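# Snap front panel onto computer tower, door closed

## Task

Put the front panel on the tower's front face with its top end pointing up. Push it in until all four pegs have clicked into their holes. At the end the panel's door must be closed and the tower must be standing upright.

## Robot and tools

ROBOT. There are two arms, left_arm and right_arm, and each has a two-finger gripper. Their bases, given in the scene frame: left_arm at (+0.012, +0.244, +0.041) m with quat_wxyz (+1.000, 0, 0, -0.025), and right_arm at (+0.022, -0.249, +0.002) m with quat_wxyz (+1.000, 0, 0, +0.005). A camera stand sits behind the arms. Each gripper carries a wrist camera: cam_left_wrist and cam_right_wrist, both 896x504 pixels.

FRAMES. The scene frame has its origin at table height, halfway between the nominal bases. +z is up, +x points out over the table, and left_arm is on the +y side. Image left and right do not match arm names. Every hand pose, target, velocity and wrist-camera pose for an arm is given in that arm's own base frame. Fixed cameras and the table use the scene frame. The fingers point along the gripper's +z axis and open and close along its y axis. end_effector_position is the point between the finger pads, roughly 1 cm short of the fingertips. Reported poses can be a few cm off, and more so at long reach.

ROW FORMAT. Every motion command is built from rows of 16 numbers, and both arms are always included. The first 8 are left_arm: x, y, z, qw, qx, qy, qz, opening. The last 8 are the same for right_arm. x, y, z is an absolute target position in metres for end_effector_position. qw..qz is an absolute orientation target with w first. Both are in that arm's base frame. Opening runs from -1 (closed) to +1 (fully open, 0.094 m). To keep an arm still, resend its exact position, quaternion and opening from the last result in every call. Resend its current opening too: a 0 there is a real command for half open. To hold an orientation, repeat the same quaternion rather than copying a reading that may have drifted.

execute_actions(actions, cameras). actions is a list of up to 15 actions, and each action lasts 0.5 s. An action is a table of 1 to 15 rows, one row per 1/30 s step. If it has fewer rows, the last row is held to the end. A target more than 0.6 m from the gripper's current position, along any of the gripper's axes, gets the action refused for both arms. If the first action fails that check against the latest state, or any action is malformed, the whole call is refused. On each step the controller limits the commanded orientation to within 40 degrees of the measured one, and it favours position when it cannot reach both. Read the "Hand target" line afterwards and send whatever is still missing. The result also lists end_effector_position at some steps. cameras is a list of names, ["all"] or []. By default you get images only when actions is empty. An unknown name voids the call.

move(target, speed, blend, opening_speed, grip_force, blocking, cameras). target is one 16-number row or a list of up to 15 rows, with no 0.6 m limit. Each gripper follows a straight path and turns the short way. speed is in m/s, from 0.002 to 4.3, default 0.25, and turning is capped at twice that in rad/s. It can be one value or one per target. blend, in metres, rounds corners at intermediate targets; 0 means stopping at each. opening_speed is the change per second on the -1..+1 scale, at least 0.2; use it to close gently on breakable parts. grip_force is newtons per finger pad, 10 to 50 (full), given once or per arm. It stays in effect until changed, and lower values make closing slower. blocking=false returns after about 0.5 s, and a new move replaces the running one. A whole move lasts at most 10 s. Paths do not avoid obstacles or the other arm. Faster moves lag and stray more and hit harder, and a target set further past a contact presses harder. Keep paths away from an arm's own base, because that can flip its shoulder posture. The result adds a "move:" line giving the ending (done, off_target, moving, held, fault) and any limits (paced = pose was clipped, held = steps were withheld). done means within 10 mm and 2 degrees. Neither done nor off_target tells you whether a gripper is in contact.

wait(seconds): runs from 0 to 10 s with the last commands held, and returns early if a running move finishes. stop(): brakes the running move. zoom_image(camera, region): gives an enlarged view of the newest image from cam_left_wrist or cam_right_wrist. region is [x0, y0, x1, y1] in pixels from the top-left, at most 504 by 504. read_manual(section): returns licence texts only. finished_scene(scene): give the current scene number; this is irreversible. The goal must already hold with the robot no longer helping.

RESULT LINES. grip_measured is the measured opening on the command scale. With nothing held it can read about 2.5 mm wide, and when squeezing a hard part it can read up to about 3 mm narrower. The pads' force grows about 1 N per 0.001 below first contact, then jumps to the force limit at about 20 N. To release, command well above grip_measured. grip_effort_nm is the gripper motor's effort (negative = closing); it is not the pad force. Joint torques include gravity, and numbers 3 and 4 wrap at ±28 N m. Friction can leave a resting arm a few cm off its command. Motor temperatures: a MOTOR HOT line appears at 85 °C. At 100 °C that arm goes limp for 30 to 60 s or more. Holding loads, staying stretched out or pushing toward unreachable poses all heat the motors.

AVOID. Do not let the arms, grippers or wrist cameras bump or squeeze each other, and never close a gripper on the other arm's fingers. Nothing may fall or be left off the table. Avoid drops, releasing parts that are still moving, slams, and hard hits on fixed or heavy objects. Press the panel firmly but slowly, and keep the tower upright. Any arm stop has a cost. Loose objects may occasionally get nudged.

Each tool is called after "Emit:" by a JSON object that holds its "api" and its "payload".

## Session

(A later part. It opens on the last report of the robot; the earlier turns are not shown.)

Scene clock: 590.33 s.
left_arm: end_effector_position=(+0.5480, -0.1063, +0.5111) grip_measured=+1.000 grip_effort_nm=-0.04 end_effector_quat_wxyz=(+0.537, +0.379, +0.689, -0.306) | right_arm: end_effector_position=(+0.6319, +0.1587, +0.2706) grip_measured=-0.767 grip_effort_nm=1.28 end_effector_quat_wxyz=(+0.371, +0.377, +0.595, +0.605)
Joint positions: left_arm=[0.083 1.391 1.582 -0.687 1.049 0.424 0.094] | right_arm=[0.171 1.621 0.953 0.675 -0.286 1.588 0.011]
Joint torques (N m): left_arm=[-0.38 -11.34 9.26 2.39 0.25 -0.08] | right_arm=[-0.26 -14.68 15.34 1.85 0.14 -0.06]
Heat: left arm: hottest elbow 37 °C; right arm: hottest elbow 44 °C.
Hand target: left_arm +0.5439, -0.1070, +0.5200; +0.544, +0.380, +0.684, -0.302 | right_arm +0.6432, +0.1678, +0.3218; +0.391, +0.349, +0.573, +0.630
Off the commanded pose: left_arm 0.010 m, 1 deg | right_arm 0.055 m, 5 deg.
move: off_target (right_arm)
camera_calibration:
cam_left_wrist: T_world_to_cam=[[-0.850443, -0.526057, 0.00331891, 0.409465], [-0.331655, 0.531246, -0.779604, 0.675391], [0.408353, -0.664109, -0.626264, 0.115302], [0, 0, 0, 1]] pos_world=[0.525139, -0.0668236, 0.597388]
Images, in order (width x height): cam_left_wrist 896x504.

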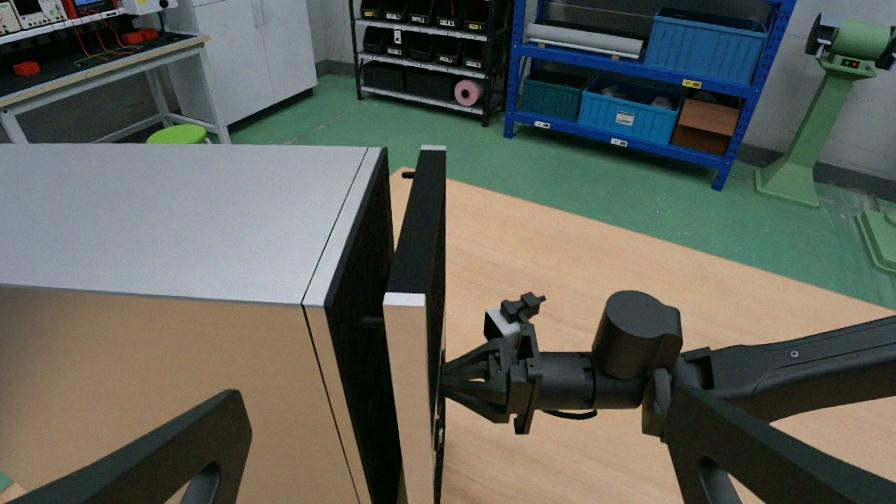

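Emit:
{"api": "move", "payload": {"target": [0.544,-0.107,0.52,0.5444,0.3794,0.6845,-0.3018,1,0.661,0.175,0.324,0.3913,0.3490,0.5727,0.6298,-0.5], "speed": 0.05, "cameras": ["cam_left_wrist"]}}

Emit:
{"api": "zoom_image", "payload": {"camera": "cam_left_wrist", "region": [290, 130, 570, 340]}}

Scene clock: 607.90 s.
left_arm: end_effector_position=(+0.5480, -0.1063, +0.5111) grip_measured=+1.000 grip_effort_nm=-0.04 end_effector_quat_wxyz=(+0.537, +0.379, +0.689, -0.306) | right_arm: end_effector_position=(+0.6451, +0.1636, +0.2734) grip_measured=-0.767 grip_effort_nm=1.28 end_effector_quat_wxyz=(+0.372, +0.376, +0.594, +0.606)
Joint positions: left_arm=[0.083 1.391 1.582 -0.687 1.049 0.424 0.094] | right_arm=[0.177 1.648 0.996 0.663 -0.28 1.588 0.011]
Joint torques (N m): left_arm=[-0.09 -11.34 9.2 2.36 0.25 -0.1] | right_arm=[-0.32 -15.21 15.39 1.7 0.14 -0.04]
Heat: left arm: hottest elbow 37 °C; right arm: hottest elbow 45 °C.
Hand target: left_arm +0.5439, -0.1070, +0.5200; +0.544, +0.380, +0.684, -0.302 | right_arm +0.6562, +0.1738, +0.3239; +0.391, +0.349, +0.573, +0.630
Off the commanded pose: left_arm 0.010 m, 1 deg | right_arm 0.054 m, 5 deg.
move: off_target (right_arm)
camera_calibration:
cam_left_wrist: T_world_to_cam=[[-0.850443, -0.526057, 0.00331891, 0.409465], [-0.331655, 0.531246, -0.779604, 0.675391], [0.408353, -0.664109, -0.626264, 0.115302], [0, 0, 0, 1]] pos_world=[0.525139, -0.0668236, 0.597388]
Images, in order (width x height): cam_left_wrist 896x504.

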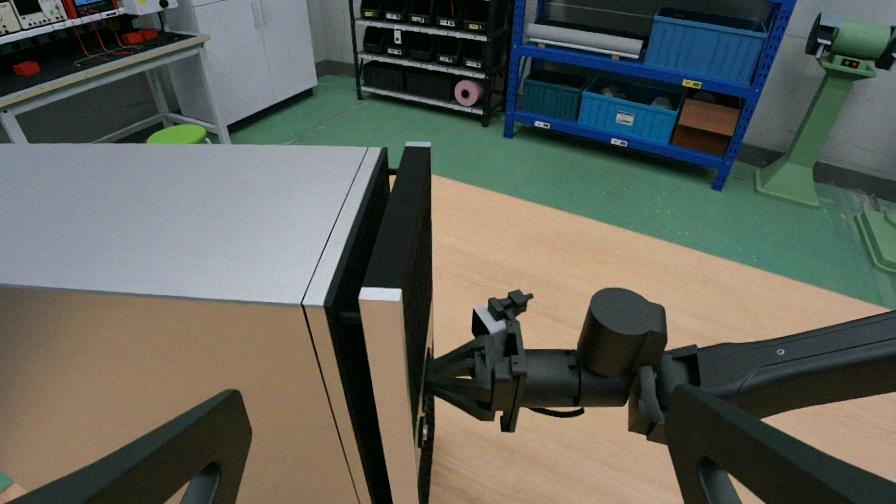

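Scaled by 1.800 from the camera's 896x504 image, which has a finer 1280x720 frame.

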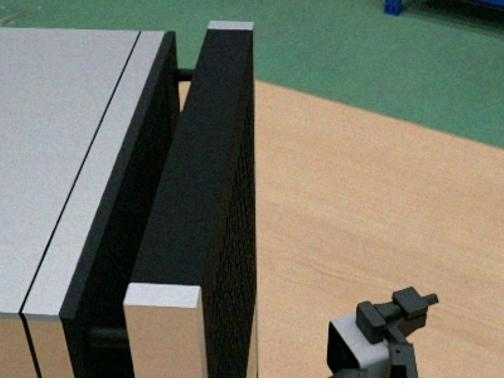

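Emit:
{"api": "move", "payload": {"target": [0.544,-0.107,0.52,0.5444,0.3794,0.6845,-0.3018,1,0.660,0.178,0.319,0.3913,0.3490,0.5727,0.6298,-0.5], "speed": 0.05, "cameras": ["cam_left_wrist"]}}

Emit:
{"api": "zoom_image", "payload": {"camera": "cam_left_wrist", "region": [300, 130, 460, 330]}}

Scene clock: 617.50 s.
left_arm: end_effector_position=(+0.5480, -0.1063, +0.5111) grip_measured=+1.000 grip_effort_nm=-0.04 end_effector_quat_wxyz=(+0.537, +0.379, +0.689, -0.306) | right_arm: end_effector_position=(+0.6453, +0.1648, +0.2722) grip_measured=-0.767 grip_effort_nm=1.28 end_effector_quat_wxyz=(+0.372, +0.377, +0.595, +0.605)
Joint positions: left_arm=[0.083 1.391 1.582 -0.687 1.049 0.424 0.094] | right_arm=[0.18 1.65 0.996 0.663 -0.275 1.588 0.011]
Joint torques (N m): left_arm=[-0.03 -10.93 9.18 2.36 0.26 -0.07] | right_arm=[-0.85 -15.27 14.97 2.22 0.24 -0.06]
Heat: left arm: hottest elbow 37 °C; right arm: hottest elbow 46 °C.
Hand target: left_arm +0.5439, -0.1070, +0.5200; +0.544, +0.380, +0.684, -0.302 | right_arm +0.6556, +0.1769, +0.3189; +0.391, +0.349, +0.573, +0.630
Off the commanded pose: left_arm 0.010 m, 1 deg | right_arm 0.051 m, 5 deg.
move: off_target (right_arm)
camera_calibration:
cam_left_wrist: T_world_to_cam=[[-0.850443, -0.526057, 0.00331891, 0.409465], [-0.331655, 0.531246, -0.779604, 0.675391], [0.408353, -0.664109, -0.626264, 0.115302], [0, 0, 0, 1]] pos_world=[0.525139, -0.0668236, 0.597388]
Images, in order (width x height): cam_left_wrist 896x504.

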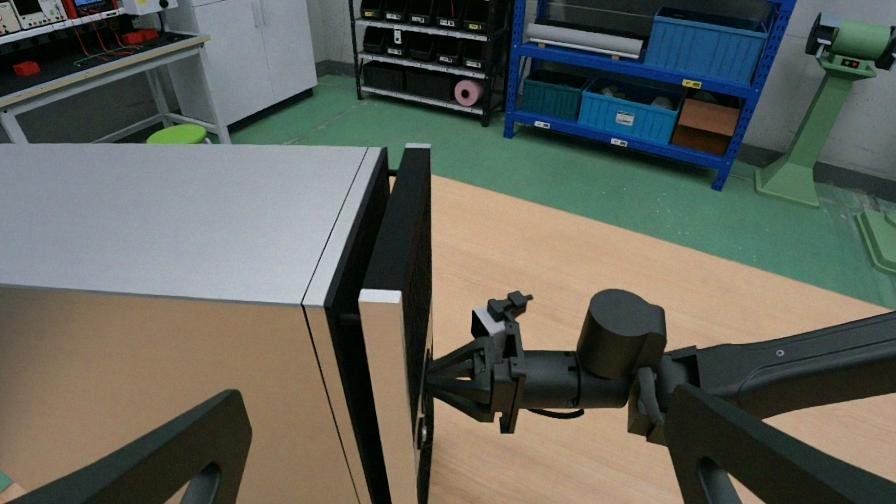

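Scaled by 2.520 from the camera's 896x504 image, which has a finer 1280x720 frame.

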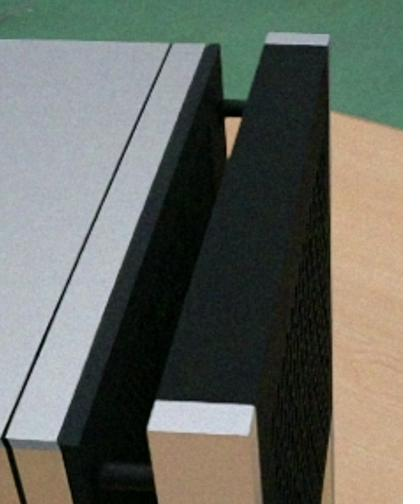

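Emit:
{"api": "move", "payload": {"target": [0.544,-0.107,0.52,0.5444,0.3794,0.6845,-0.3018,1, 0.673,0.184,0.318,0.3913,0.3490,0.5727,0.6298,-0.5], "speed": 0.05, "cameras": ["all"]}}

Emit:
{"api": "zoom_image", "payload": {"camera": "cam_left_wrist", "region": [290, 130, 570, 340]}}

Emit:
{"api": "zoom_image", "payload": {"camera": "cam_left_wrist", "region": [300, 280, 500, 504]}}

Scene clock: 649.20 s.
left_arm: end_effector_position=(+0.5480, -0.1063, +0.5111) grip_measured=+1.000 grip_effort_nm=-0.03 end_effector_quat_wxyz=(+0.537, +0.379, +0.689, -0.306) | right_arm: end_effector_position=(+0.6470, +0.1656, +0.2719) grip_measured=-0.767 grip_effort_nm=1.28 end_effector_quat_wxyz=(+0.372, +0.377, +0.594, +0.605)
Joint positions: left_arm=[0.083 1.391 1.582 -0.687 1.049 0.424 0.094] | right_arm=[0.181 1.655 1.001 0.663 -0.272 1.588 0.011]
Joint torques (N m): left_arm=[-0.03 -11.4 9.16 2.44 0.25 -0.07] | right_arm=[0.38 -13.1 17.43 2.1 0.37 -0.1]
Heat: left arm: hottest elbow 37 °C; right arm: hottest elbow 47 °C.
Hand target: left_arm +0.5439, -0.1070, +0.5200; +0.544, +0.380, +0.684, -0.302 | right_arm +0.6662, +0.1825, +0.3181; +0.391, +0.349, +0.572, +0.630
Off the commanded pose: left_arm 0.010 m, 1 deg | right_arm 0.056 m, 5 deg.
move: off_target (right_arm)
camera_calibration:
cam_left_wrist: T_world_to_cam=[[-0.850443, -0.526057, 0.00331891, 0.409465], [-0.331655, 0.531246, -0.779604, 0.675391], [0.408353, -0.664109, -0.626264, 0.115302], [0, 0, 0, 1]] pos_world=[0.525139, -0.0668236, 0.597388]
cam_right_wrist: T_world_to_cam=[[-0.015952, 0.0145216, -0.999767, 0.278352], [-0.777811, 0.628129, 0.0215341, 0.431946], [0.628296, 0.777973, 0.00127516, -0.446759], [0, 0, 0, 1]] pos_world=[0.621109, 0.072207, 0.269555]

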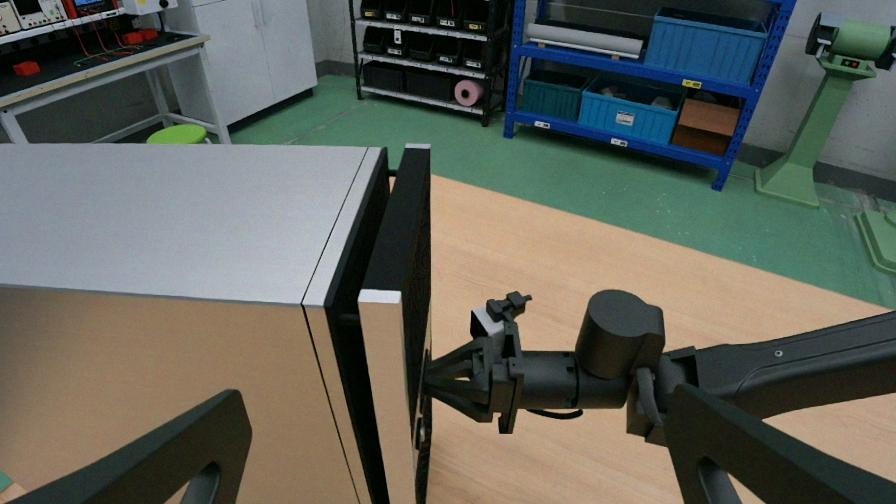

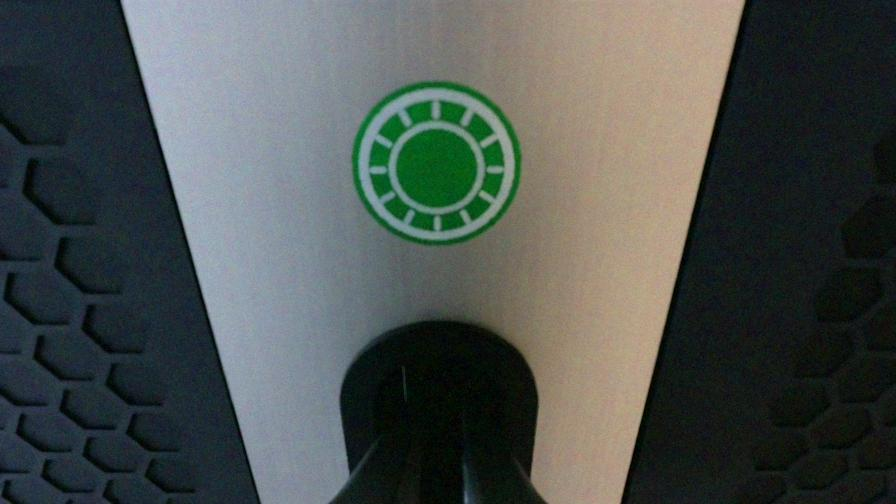

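Scaled by 1.800 from the camera's 896x504 image, which has a finer 1280x720 frame.

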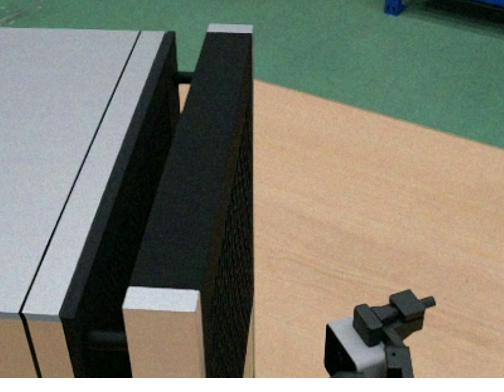

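Scaled by 2.250 from the camera's 896x504 image, which has a finer 1280x720 frame.

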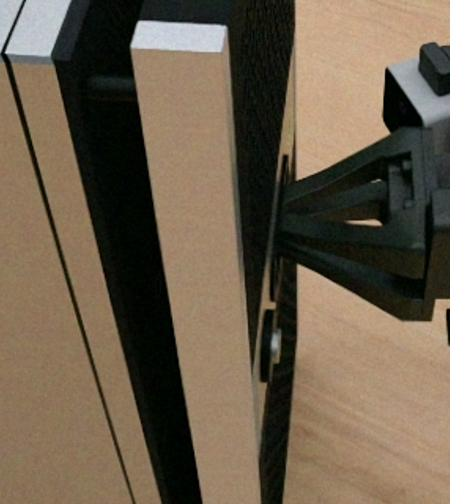

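Emit:
{"api": "move", "payload": {"target": [0.544,-0.107,0.52,0.5444,0.3794,0.6845,-0.3018,1, 0.687,0.1905,0.318,0.3913,0.3490,0.5727,0.6298,-0.5], "speed": 0.05, "cameras": ["cam_left_wrist"]}}

Emit:
{"api": "zoom_image", "payload": {"camera": "cam_left_wrist", "region": [290, 130, 570, 340]}}

Emit:
{"api": "zoom_image", "payload": {"camera": "cam_left_wrist", "region": [300, 280, 500, 504]}}

Scene clock: 655.47 s.
left_arm: end_effector_position=(+0.5480, -0.1063, +0.5111) grip_measured=+1.000 grip_effort_nm=-0.04 end_effector_quat_wxyz=(+0.537, +0.379, +0.689, -0.306) | right_arm: end_effector_position=(+0.6479, +0.1658, +0.2722) grip_measured=-0.767 grip_effort_nm=1.28 end_effector_quat_wxyz=(+0.373, +0.377, +0.594, +0.605)
Joint positions: left_arm=[0.083 1.391 1.582 -0.687 1.049 0.424 0.094] | right_arm=[0.181 1.657 1.004 0.663 -0.271 1.588 0.011]
Joint torques (N m): left_arm=[0.03 -11.11 9.22 2.39 0.28 -0.07] | right_arm=[0.79 -11.69 20.37 1.68 0.59 -0.09]
Heat: left arm: hottest elbow 37 °C; right arm: hottest elbow 47 °C.
Hand target: left_arm +0.5439, -0.1070, +0.5200; +0.544, +0.380, +0.684, -0.302 | right_arm +0.6765, +0.1882, +0.3180; +0.391, +0.349, +0.572, +0.631
Off the commanded pose: left_arm 0.010 m, 1 deg | right_arm 0.065 m, 5 deg.
move: off_target (right_arm)
camera_calibration:
cam_left_wrist: T_world_to_cam=[[-0.850443, -0.526057, 0.00331891, 0.409465], [-0.331655, 0.531246, -0.779604, 0.675391], [0.408353, -0.664109, -0.626264, 0.115302], [0, 0, 0, 1]] pos_world=[0.525139, -0.0668236, 0.597388]
Images, in order (width x height): cam_left_wrist 896x504.

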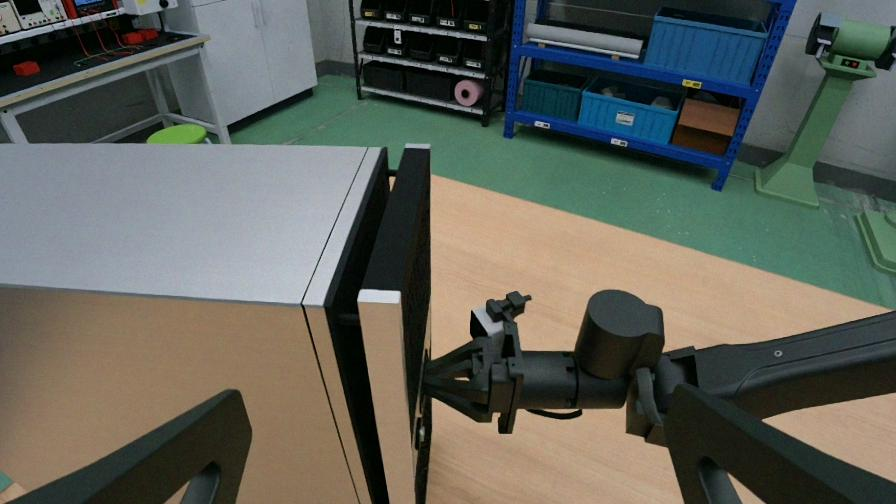

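Scaled by 1.800 from the camera's 896x504 image, which has a finer 1280x720 frame.

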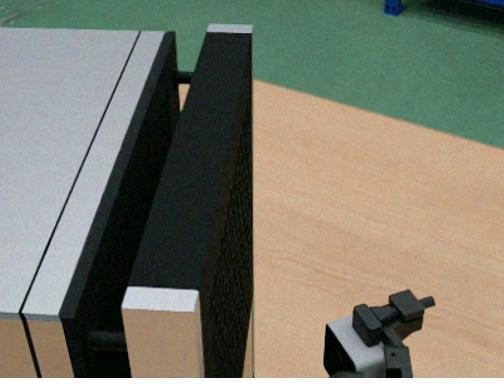

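Scaled by 2.250 from the camera's 896x504 image, which has a finer 1280x720 frame.

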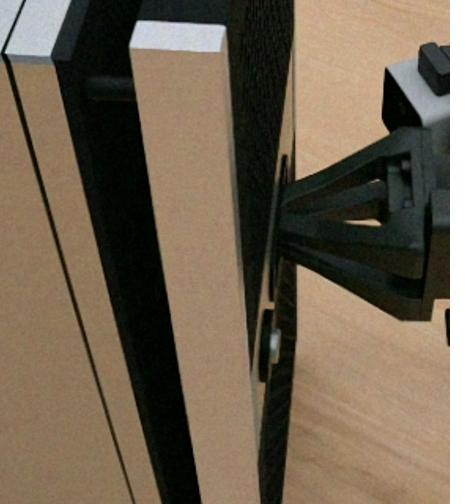

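Emit:
{"api": "zoom_image", "payload": {"camera": "cam_left_wrist", "region": [315, 290, 375, 340]}}

Emit:
{"api": "zoom_image", "payload": {"camera": "cam_left_wrist", "region": [370, 140, 430, 190]}}

Scaled by 8.400 from the camera's 896x504 image, which has a finer 1280x720 frame.

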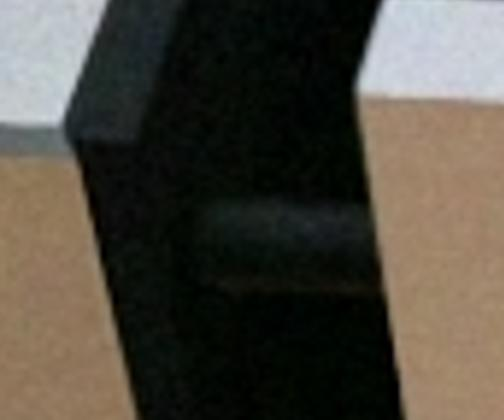

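Scaled by 8.400 from the camera's 896x504 image, which has a finer 1280x720 frame.

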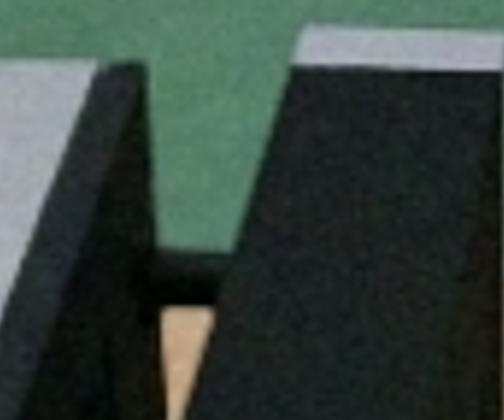

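Emit:
{"api": "move", "payload": {"target": [[0.544,-0.107,0.52,0.5444,0.3794,0.6845,-0.3018,1, 0.675,0.185,0.309,0.3913,0.3490,0.5727,0.6298,-0.5],[0.544,-0.107,0.52,0.5444,0.3794,0.6845,-0.3018,1, 0.696,0.195,0.309,0.3913,0.3490,0.5727,0.6298,-0.5]], "speed": 0.05, "cameras": ["cam_left_wrist"]}}

Emit:
{"api": "zoom_image", "payload": {"camera": "cam_left_wrist", "region": [315, 290, 375, 340]}}

Emit:
{"api": "zoom_image", "payload": {"camera": "cam_left_wrist", "region": [370, 140, 430, 190]}}

Scene clock: 677.93 s.
left_arm: end_effector_position=(+0.5480, -0.1063, +0.5111) grip_measured=+1.000 grip_effort_nm=-0.03 end_effector_quat_wxyz=(+0.537, +0.379, +0.689, -0.306) | right_arm: end_effector_position=(+0.6485, +0.1662, +0.2717) grip_measured=-0.767 grip_effort_nm=1.28 end_effector_quat_wxyz=(+0.374, +0.376, +0.592, +0.607)
Joint positions: left_arm=[0.083 1.391 1.582 -0.687 1.049 0.424 0.094] | right_arm=[0.182 1.662 1.004 0.674 -0.272 1.589 0.011]
Joint torques (N m): left_arm=[-0.03 -11.22 9.14 2.35 0.27 -0.1] | right_arm=[1.32 -9.82 21.56 2.1 0.84 -0.06]
Motor temperatures (°C): left_arm=[25 30 37 27 25 22 24] | right_arm=[23 32 59 22 24 23 29]
Heat: left arm: hottest elbow 37 °C; right arm: hottest elbow 59 °C.
Hand target: left_arm +0.5439, -0.1070, +0.5200; +0.544, +0.380, +0.684, -0.302 | right_arm +0.6836, +0.1925, +0.3085; +0.391, +0.349, +0.572, +0.631
Off the commanded pose: left_arm 0.010 m, 1 deg | right_arm 0.067 m, 5 deg.
move: off_target (right_arm)
camera_calibration:
cam_left_wrist: T_world_to_cam=[[-0.850443, -0.526057, 0.00331891, 0.409465], [-0.331655, 0.531246, -0.779604, 0.675391], [0.408353, -0.664109, -0.626264, 0.115302], [0, 0, 0, 1]] pos_world=[0.525139, -0.0668236, 0.597388]
Images, in order (width x height): cam_left_wrist 896x504.

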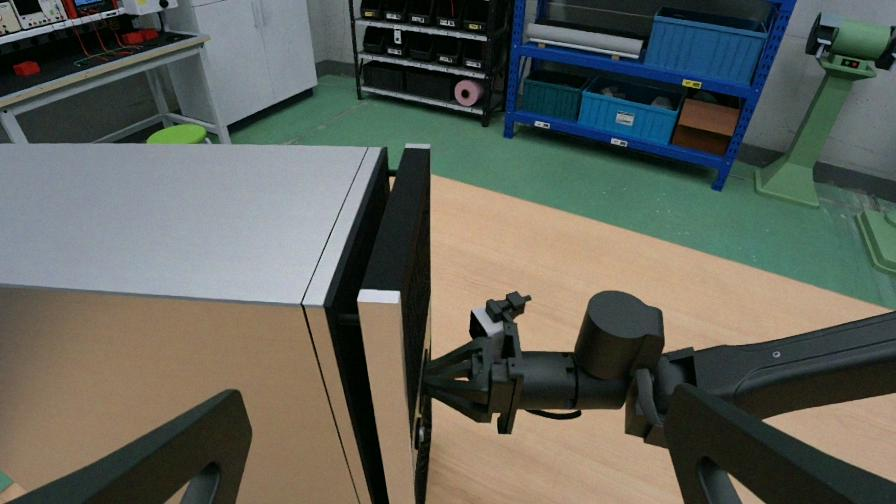

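Scaled by 8.400 from the camera's 896x504 image, which has a finer 1280x720 frame.

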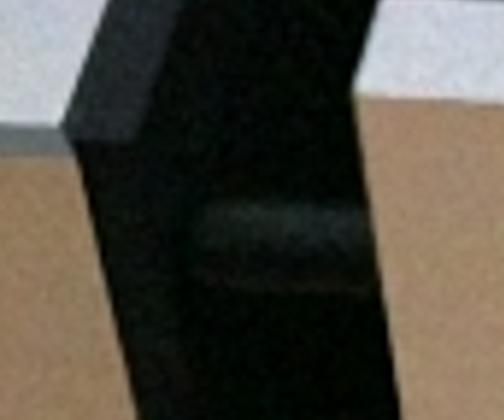

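Scaled by 8.400 from the camera's 896x504 image, which has a finer 1280x720 frame.

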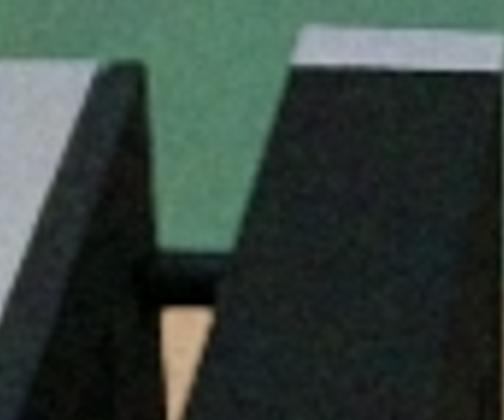

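Emit:
{"api": "move", "payload": {"target": [[0.46,0.18,0.46,0.585,0.335,0.702,-0.231,1, 0.680,0.187,0.315,0.3913,0.3490,0.5727,0.6298,-0.5],[0.45,0.2,0.26,0.585,0.335,0.702,-0.231,1, 0.675,0.185,0.315,0.3913,0.3490,0.5727,0.6298,-0.5]], "speed": 0.3, "blend": 0.05, "cameras": ["cam_left_wrist"]}}

Scene clock: 692.50 s.
left_arm: end_effector_position=(+0.4412, +0.1884, +0.2549) grip_measured=+1.000 grip_effort_nm=-0.04 end_effector_quat_wxyz=(+0.582, +0.327, +0.705, -0.240) | right_arm: end_effector_position=(+0.6483, +0.1663, +0.2727) grip_measured=-0.767 grip_effort_nm=1.28 end_effector_quat_wxyz=(+0.374, +0.375, +0.592, +0.608)
Joint positions: left_arm=[0.767 1.612 1.232 -1.296 1.361 1.722 0.094] | right_arm=[0.182 1.661 1.004 0.676 -0.272 1.589 0.011]
Joint torques (N m): left_arm=[0.44 -9.47 10.93 0.23 0.74 0.15] | right_arm=[0.56 -13.22 17.66 1.83 0.43 -0.08]
Motor temperatures (°C): left_arm=[25 30 37 27 25 22 24] | right_arm=[23 31 64 22 24 23 29]
Heat: left arm: hottest elbow 37 °C; right arm: hottest elbow 64 °C.
Hand target: left_arm +0.4494, +0.1996, +0.2599; +0.585, +0.334, +0.702, -0.230 | right_arm +0.6684, +0.1835, +0.3151; +0.391, +0.349, +0.572, +0.630
Off the commanded pose: left_arm 0.015 m, 1 deg | right_arm 0.053 m, 5 deg.
move: off_target (left_arm, right_arm)
camera_calibration:
cam_left_wrist: T_world_to_cam=[[-0.740298, -0.670063, -0.0545463, 0.46786], [-0.371615, 0.475478, -0.797386, 0.316436], [0.560234, -0.570032, -0.601, 0.102994], [0, 0, 0, 1]] pos_world=[0.406247, 0.221747, 0.339741]
Images, in order (width x height): cam_left_wrist 896x504.

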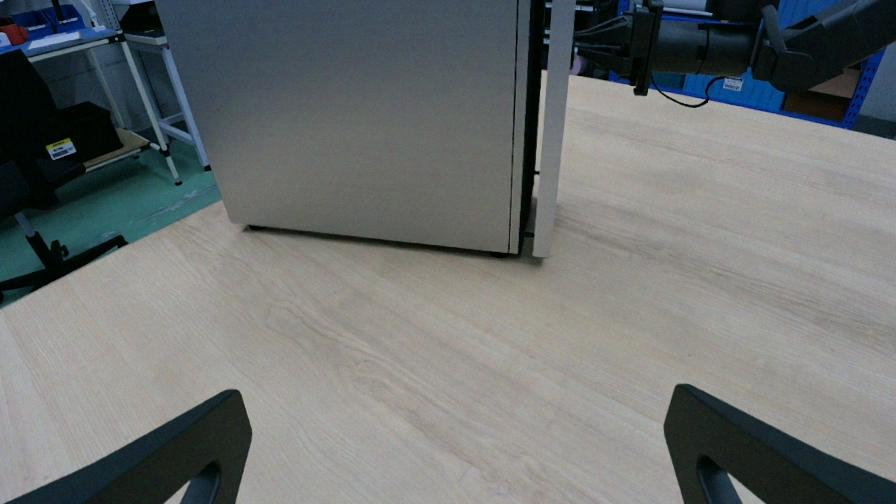

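Now bottom visible. Zoom.

Emit:
{"api": "zoom_image", "payload": {"camera": "cam_left_wrist", "region": [490, 140, 590, 270]}}

Emit:
{"api": "zoom_image", "payload": {"camera": "cam_left_wrist", "region": [490, 0, 600, 150]}}

Emit:
{"api": "zoom_image", "payload": {"camera": "cam_left_wrist", "region": [505, 215, 555, 265]}}

Scaled by 3.877 from the camera's 896x504 image, which has a finer 1280x720 frame.

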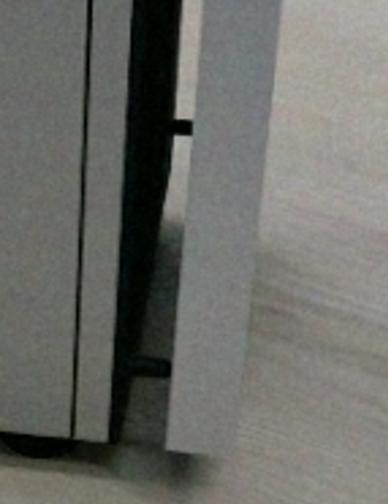

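Scaled by 3.360 from the camera's 896x504 image, which has a finer 1280x720 frame.

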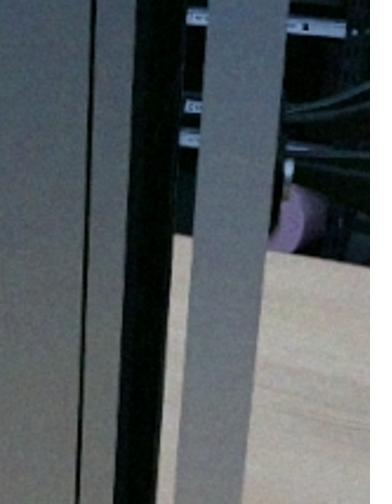

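Scaled by 10.080 from the camera's 896x504 image, which has a finer 1280x720 frame.

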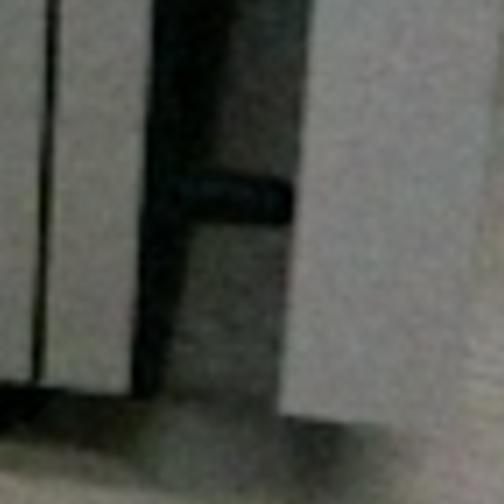

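Emit:
{"api": "move", "payload": {"target": [0.45,0.2,0.26,0.585,0.335,0.702,-0.231,1, 0.72,0.208,0.305,0.3913,0.3490,0.5727,0.6298,-0.5], "speed": 0.08, "cameras": ["cam_left_wrist"]}}

Emit:
{"api": "zoom_image", "payload": {"camera": "cam_left_wrist", "region": [490, 140, 590, 270]}}

Emit:
{"api": "zoom_image", "payload": {"camera": "cam_left_wrist", "region": [490, 0, 600, 150]}}

Scene clock: 757.90 s.
left_arm: end_effector_position=(+0.4408, +0.1880, +0.2542) grip_measured=+1.000 grip_effort_nm=-0.04 end_effector_quat_wxyz=(+0.582, +0.327, +0.705, -0.241) | right_arm: end_effector_position=(+0.6497, +0.1669, +0.2717) grip_measured=-0.767 grip_effort_nm=1.28 end_effector_quat_wxyz=(+0.375, +0.376, +0.591, +0.608)
Joint positions: left_arm=[0.767 1.614 1.232 -1.303 1.361 1.729 0.094] | right_arm=[0.183 1.666 1.006 0.681 -0.268 1.59 0.011]
Joint torques (N m): left_arm=[0.73 -9.35 11.06 0.1 0.73 0.11] | right_arm=[2.32 -6.95 25.77 1.52 1.29 -0.16]
Motor temperatures (°C): left_arm=[25 31 37 27 25 22 24] | right_arm=[23 31 66 22 24 23 29]
Heat: left arm: hottest elbow 37 °C; right arm: hottest elbow 66 °C.
Hand target: left_arm +0.4493, +0.1996, +0.2599; +0.585, +0.334, +0.702, -0.231 | right_arm +0.6984, +0.2038, +0.3035; +0.391, +0.350, +0.572, +0.631
Off the commanded pose: left_arm 0.016 m, 2 deg | right_arm 0.088 m, 5 deg.
move: off_target (left_arm, right_arm)
camera_calibration:
cam_left_wrist: T_world_to_cam=[[-0.741322, -0.669118, -0.0521807, 0.466941], [-0.372249, 0.474618, -0.797602, 0.316341], [0.558456, -0.571855, -0.600923, 0.103613], [0, 0, 0, 1]] pos_world=[0.406048, 0.22155, 0.338943]
Images, in order (width x height): cam_left_wrist 896x504.

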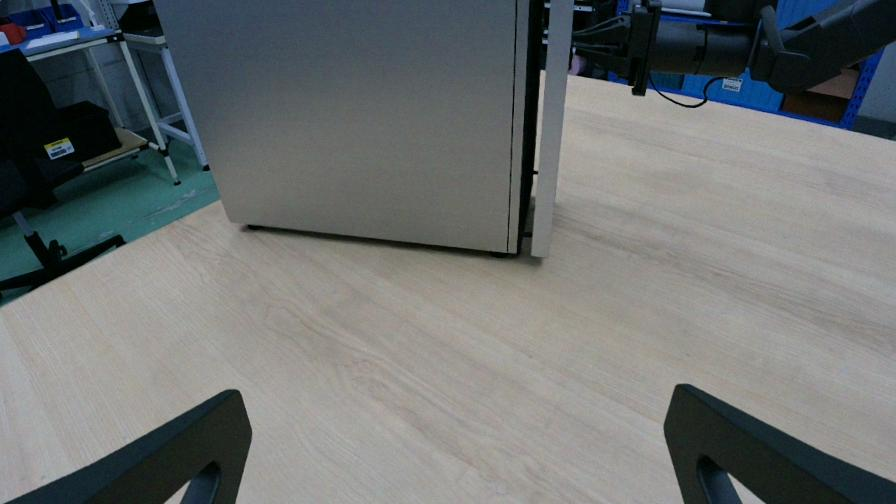

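Scaled by 3.877 from the camera's 896x504 image, which has a finer 1280x720 frame.

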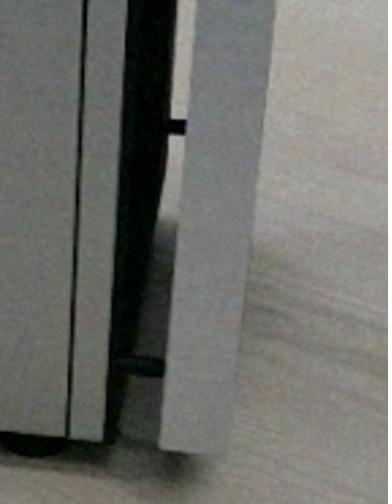

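Scaled by 3.360 from the camera's 896x504 image, which has a finer 1280x720 frame.

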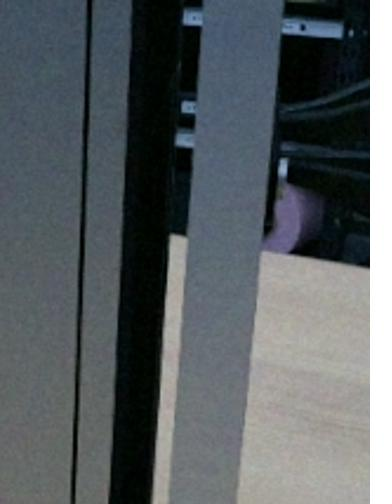

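Emit:
{"api": "move", "payload": {"target": [[0.46,0.18,0.46,0.5444,0.3794,0.6845,-0.3018,1, 0.655,0.178,0.315,0.3889,0.3517,0.5709,0.6315,-0.5],[0.544,-0.107,0.52,0.5444,0.3794,0.6845,-0.3018,1, 0.640,0.169,0.315,0.3889,0.3517,0.5709,0.6315,-0.5]], "speed": 0.3, "blend": 0.05, "cameras": ["cam_left_wrist"]}}

Emit:
{"api": "zoom_image", "payload": {"camera": "cam_left_wrist", "region": [315, 290, 375, 340]}}

Emit:
{"api": "zoom_image", "payload": {"camera": "cam_left_wrist", "region": [370, 140, 430, 190]}}

Scene clock: 782.47 s.
left_arm: end_effector_position=(+0.5486, -0.1030, +0.5113) grip_measured=+1.000 grip_effort_nm=-0.04 end_effector_quat_wxyz=(+0.538, +0.377, +0.690, -0.304) | right_arm: end_effector_position=(+0.6446, +0.1670, +0.2708) grip_measured=-0.767 grip_effort_nm=1.28 end_effector_quat_wxyz=(+0.372, +0.374, +0.592, +0.609)
Joint positions: left_arm=[0.089 1.391 1.582 -0.687 1.049 0.425 0.094] | right_arm=[0.183 1.657 0.992 0.684 -0.275 1.591 0.011]
Joint torques (N m): left_arm=[-0.44 -11.34 9.07 2.36 0.26 -0.06] | right_arm=[-0.97 -17.9 9.98 2.43 -0.12 -0.05]
Motor temperatures (°C): left_arm=[25 31 38 27 25 22 24] | right_arm=[23 31 64 22 25 23 29]
Heat: left arm: hottest elbow 38 °C; right arm: hottest elbow 64 °C.
Hand target: left_arm +0.5439, -0.1070, +0.5200; +0.544, +0.380, +0.684, -0.302 | right_arm +0.6393, +0.1688, +0.3144; +0.389, +0.352, +0.571, +0.632
Off the commanded pose: left_arm 0.011 m, 1 deg | right_arm 0.044 m, 5 deg.
move: off_target (left_arm, right_arm)
camera_calibration:
cam_left_wrist: T_world_to_cam=[[-0.847532, -0.530741, 0.00197626, 0.410323], [-0.333563, 0.529757, -0.779804, 0.675027], [0.412827, -0.661568, -0.626021, 0.115026], [0, 0, 0, 1]] pos_world=[0.52544, -0.0637277, 0.597587]
Images, in order (width x height): cam_left_wrist 896x504.

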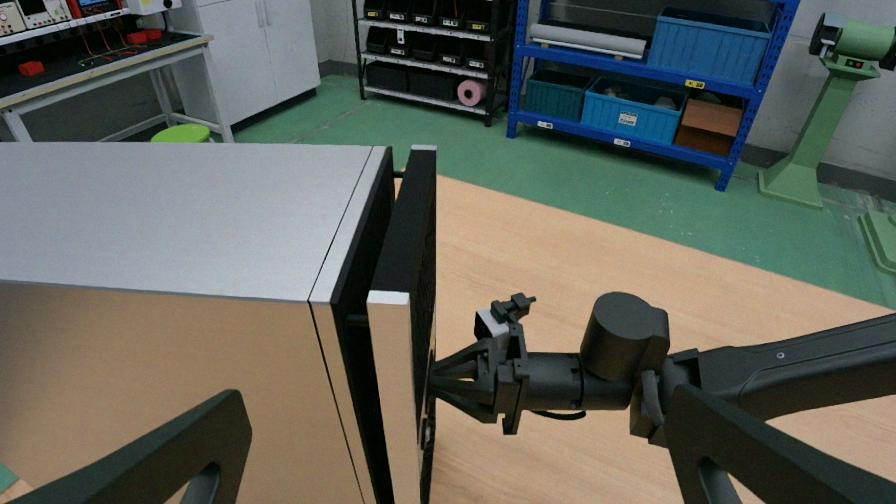

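Scaled by 8.400 from the camera's 896x504 image, which has a finer 1280x720 frame.

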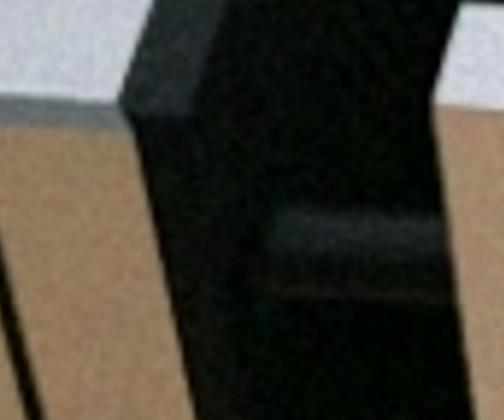

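Scaled by 8.400 from the camera's 896x504 image, which has a finer 1280x720 frame.

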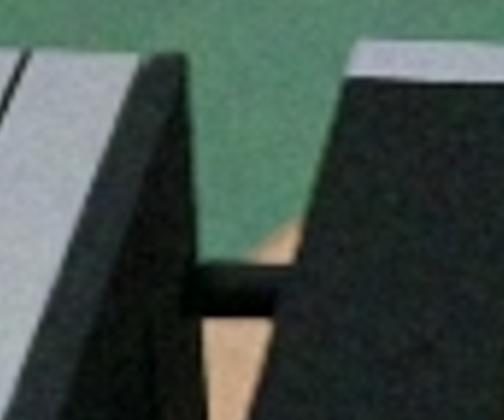

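Emit:
{"api": "move", "payload": {"target": [0.544,-0.107,0.52,0.5444,0.3794,0.6845,-0.3018,1, 0.607,0.154,0.317,0.3889,0.3517,0.5709,0.6315,-0.5], "speed": 0.15, "cameras": ["cam_left_wrist"]}}

Emit:
{"api": "zoom_image", "payload": {"camera": "cam_left_wrist", "region": [310, 280, 410, 340]}}

Emit:
{"api": "zoom_image", "payload": {"camera": "cam_left_wrist", "region": [370, 135, 470, 195]}}

Scene clock: 802.87 s.
left_arm: end_effector_position=(+0.5486, -0.1030, +0.5113) grip_measured=+1.000 grip_effort_nm=-0.04 end_effector_quat_wxyz=(+0.538, +0.377, +0.690, -0.304) | right_arm: end_effector_position=(+0.6085, +0.1618, +0.2761) grip_measured=-0.767 grip_effort_nm=1.28 end_effector_quat_wxyz=(+0.366, +0.370, +0.596, +0.611)
Joint positions: left_arm=[0.089 1.391 1.582 -0.687 1.049 0.424 0.094] | right_arm=[0.18 1.565 0.895 0.686 -0.294 1.591 0.011]
Joint torques (N m): left_arm=[-0.32 -11.28 9.09 2.32 0.26 -0.09] | right_arm=[-2.26 -16.73 9.96 2.86 -0.07 -0.03]
Motor temperatures (°C): left_arm=[25 30 38 27 25 22 24] | right_arm=[23 31 61 23 24 23 30]
Heat: left arm: hottest elbow 38 °C; right arm: hottest elbow 61 °C.
Hand target: left_arm +0.5439, -0.1070, +0.5200; +0.544, +0.380, +0.684, -0.302 | right_arm +0.6063, +0.1542, +0.3165; +0.389, +0.351, +0.571, +0.631
Off the commanded pose: left_arm 0.011 m, 1 deg | right_arm 0.042 m, 5 deg.
move: off_target (left_arm, right_arm)
camera_calibration:
cam_left_wrist: T_world_to_cam=[[-0.84723, -0.531218, 0.00295027, 0.409691], [-0.334565, 0.529261, -0.779711, 0.675449], [0.412635, -0.661581, -0.626133, 0.115218], [0, 0, 0, 1]] pos_world=[0.525541, -0.0636276, 0.597587]
Images, in order (width x height): cam_left_wrist 896x504.

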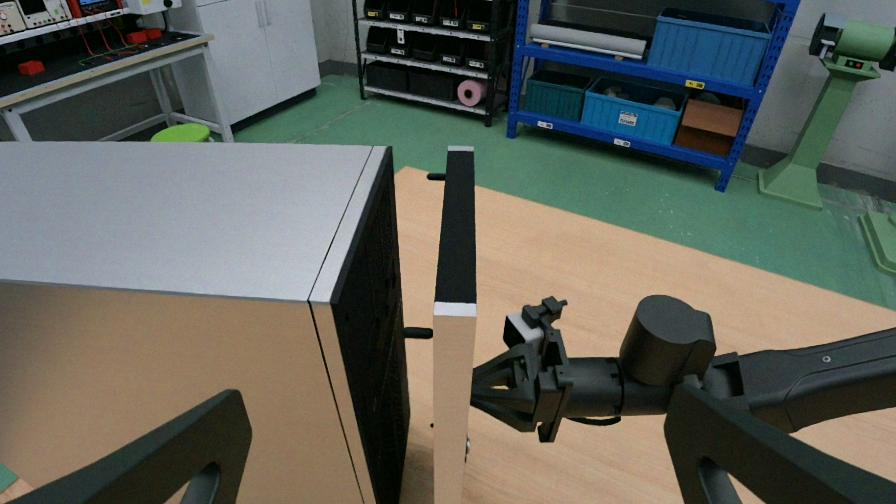

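Scaled by 5.040 from the camera's 896x504 image, which has a finer 1280x720 frame.

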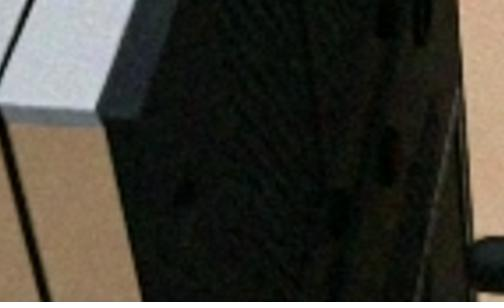

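Scaled by 5.040 from the camera's 896x504 image, which has a finer 1280x720 frame.

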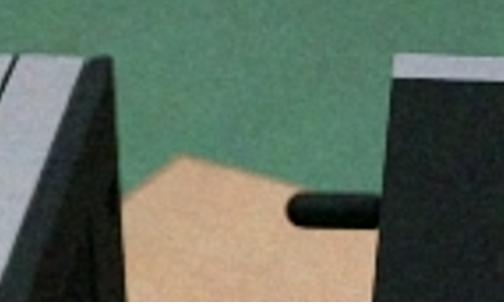

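Emit:
{"api": "zoom_image", "payload": {"camera": "cam_left_wrist", "region": [325, 300, 365, 335]}}

Emit:
{"api": "zoom_image", "payload": {"camera": "cam_left_wrist", "region": [380, 160, 415, 190]}}

Emit:
{"api": "zoom_image", "payload": {"camera": "cam_left_wrist", "region": [395, 315, 455, 355]}}

Emit:
{"api": "zoom_image", "payload": {"camera": "cam_left_wrist", "region": [355, 400, 475, 504]}}

Scaled by 12.600 from the camera's 896x504 image, which has a finer 1280x720 frame.

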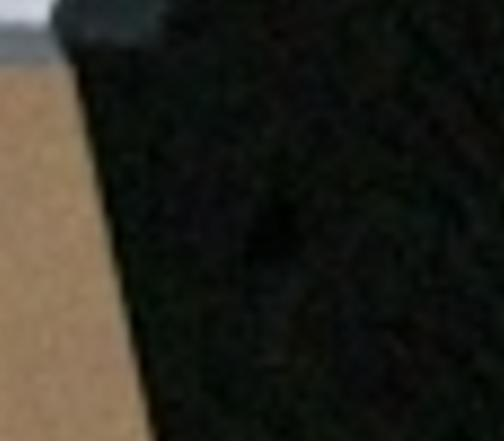

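Scaled by 14.400 from the camera's 896x504 image, which has a finer 1280x720 frame.

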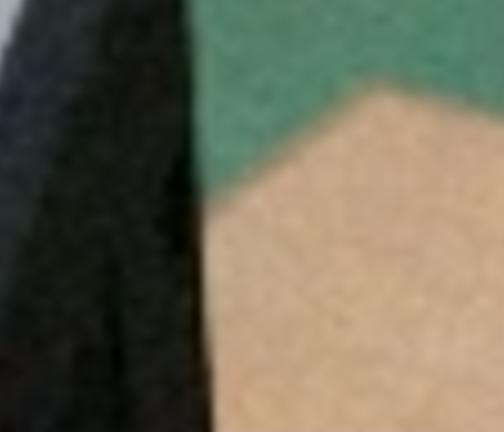

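Scaled by 8.400 from the camera's 896x504 image, which has a finer 1280x720 frame.

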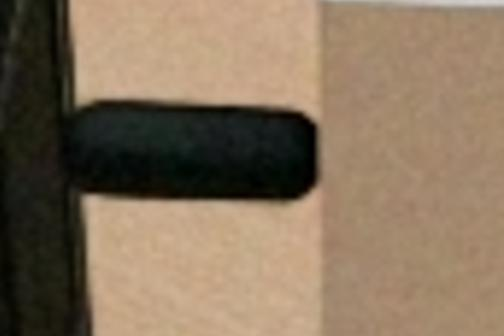

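Scaled by 4.200 from the camera's 896x504 image, which has a finer 1280x720 frame.

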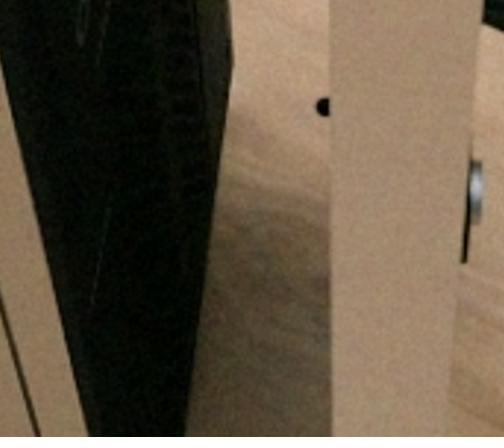

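Emit:
{"api": "move", "payload": {"target": [0.544,-0.107,0.52,0.5444,0.3794,0.6845,-0.3018,1, 0.628,0.164,0.316,0.3865,0.3544,0.5691,0.6331,-0.5], "speed": 0.08, "cameras": ["cam_left_wrist"]}}

Emit:
{"api": "zoom_image", "payload": {"camera": "cam_left_wrist", "region": [320, 295, 400, 345]}}

Emit:
{"api": "zoom_image", "payload": {"camera": "cam_left_wrist", "region": [380, 140, 460, 190]}}

Scene clock: 825.93 s.
left_arm: end_effector_position=(+0.5486, -0.1030, +0.5113) grip_measured=+1.000 grip_effort_nm=-0.04 end_effector_quat_wxyz=(+0.538, +0.377, +0.690, -0.304) | right_arm: end_effector_position=(+0.6121, +0.1612, +0.2624) grip_measured=-0.767 grip_effort_nm=1.28 end_effector_quat_wxyz=(+0.362, +0.379, +0.599, +0.605)
Joint positions: left_arm=[0.089 1.391 1.582 -0.687 1.049 0.424 0.094] | right_arm=[0.18 1.587 0.895 0.686 -0.287 1.594 0.011]
Joint torques (N m): left_arm=[-0.5 -11.22 9.17 2.39 0.26 -0.1] | right_arm=[-1.44 -14.45 14.52 2.44 0.15 0.01]
Motor temperatures (°C): left_arm=[25 30 38 27 25 22 24] | right_arm=[23 33 55 23 24 23 30]
Heat: left arm: hottest elbow 38 °C; right arm: hottest elbow 55 °C.
Hand target: left_arm +0.5439, -0.1070, +0.5200; +0.544, +0.380, +0.684, -0.302 | right_arm +0.6234, +0.1631, +0.3160; +0.386, +0.354, +0.569, +0.633
Off the commanded pose: left_arm 0.011 m, 1 deg | right_arm 0.056 m, 6 deg.
move: off_target (left_arm, right_arm)
camera_calibration:
cam_left_wrist: T_world_to_cam=[[-0.84723, -0.531218, 0.00295027, 0.409691], [-0.334565, 0.529261, -0.779711, 0.675449], [0.412635, -0.661581, -0.626133, 0.115218], [0, 0, 0, 1]] pos_world=[0.525541, -0.0636276, 0.597587]
Images, in order (width x height): cam_left_wrist 896x504.

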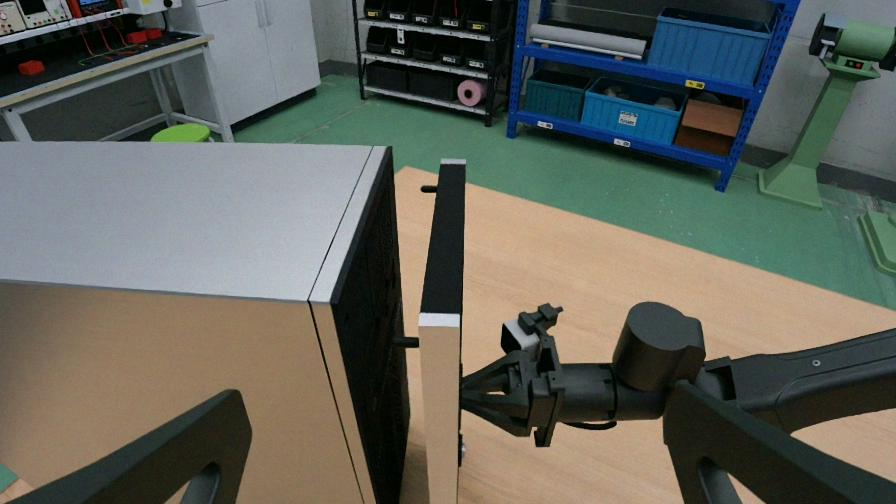

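Scaled by 6.300 from the camera's 896x504 image, which has a finer 1280x720 frame.

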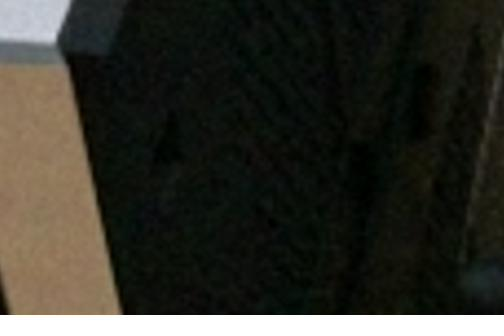

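Scaled by 6.300 from the camera's 896x504 image, which has a finer 1280x720 frame.

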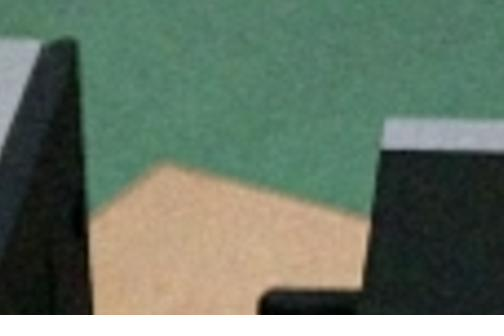

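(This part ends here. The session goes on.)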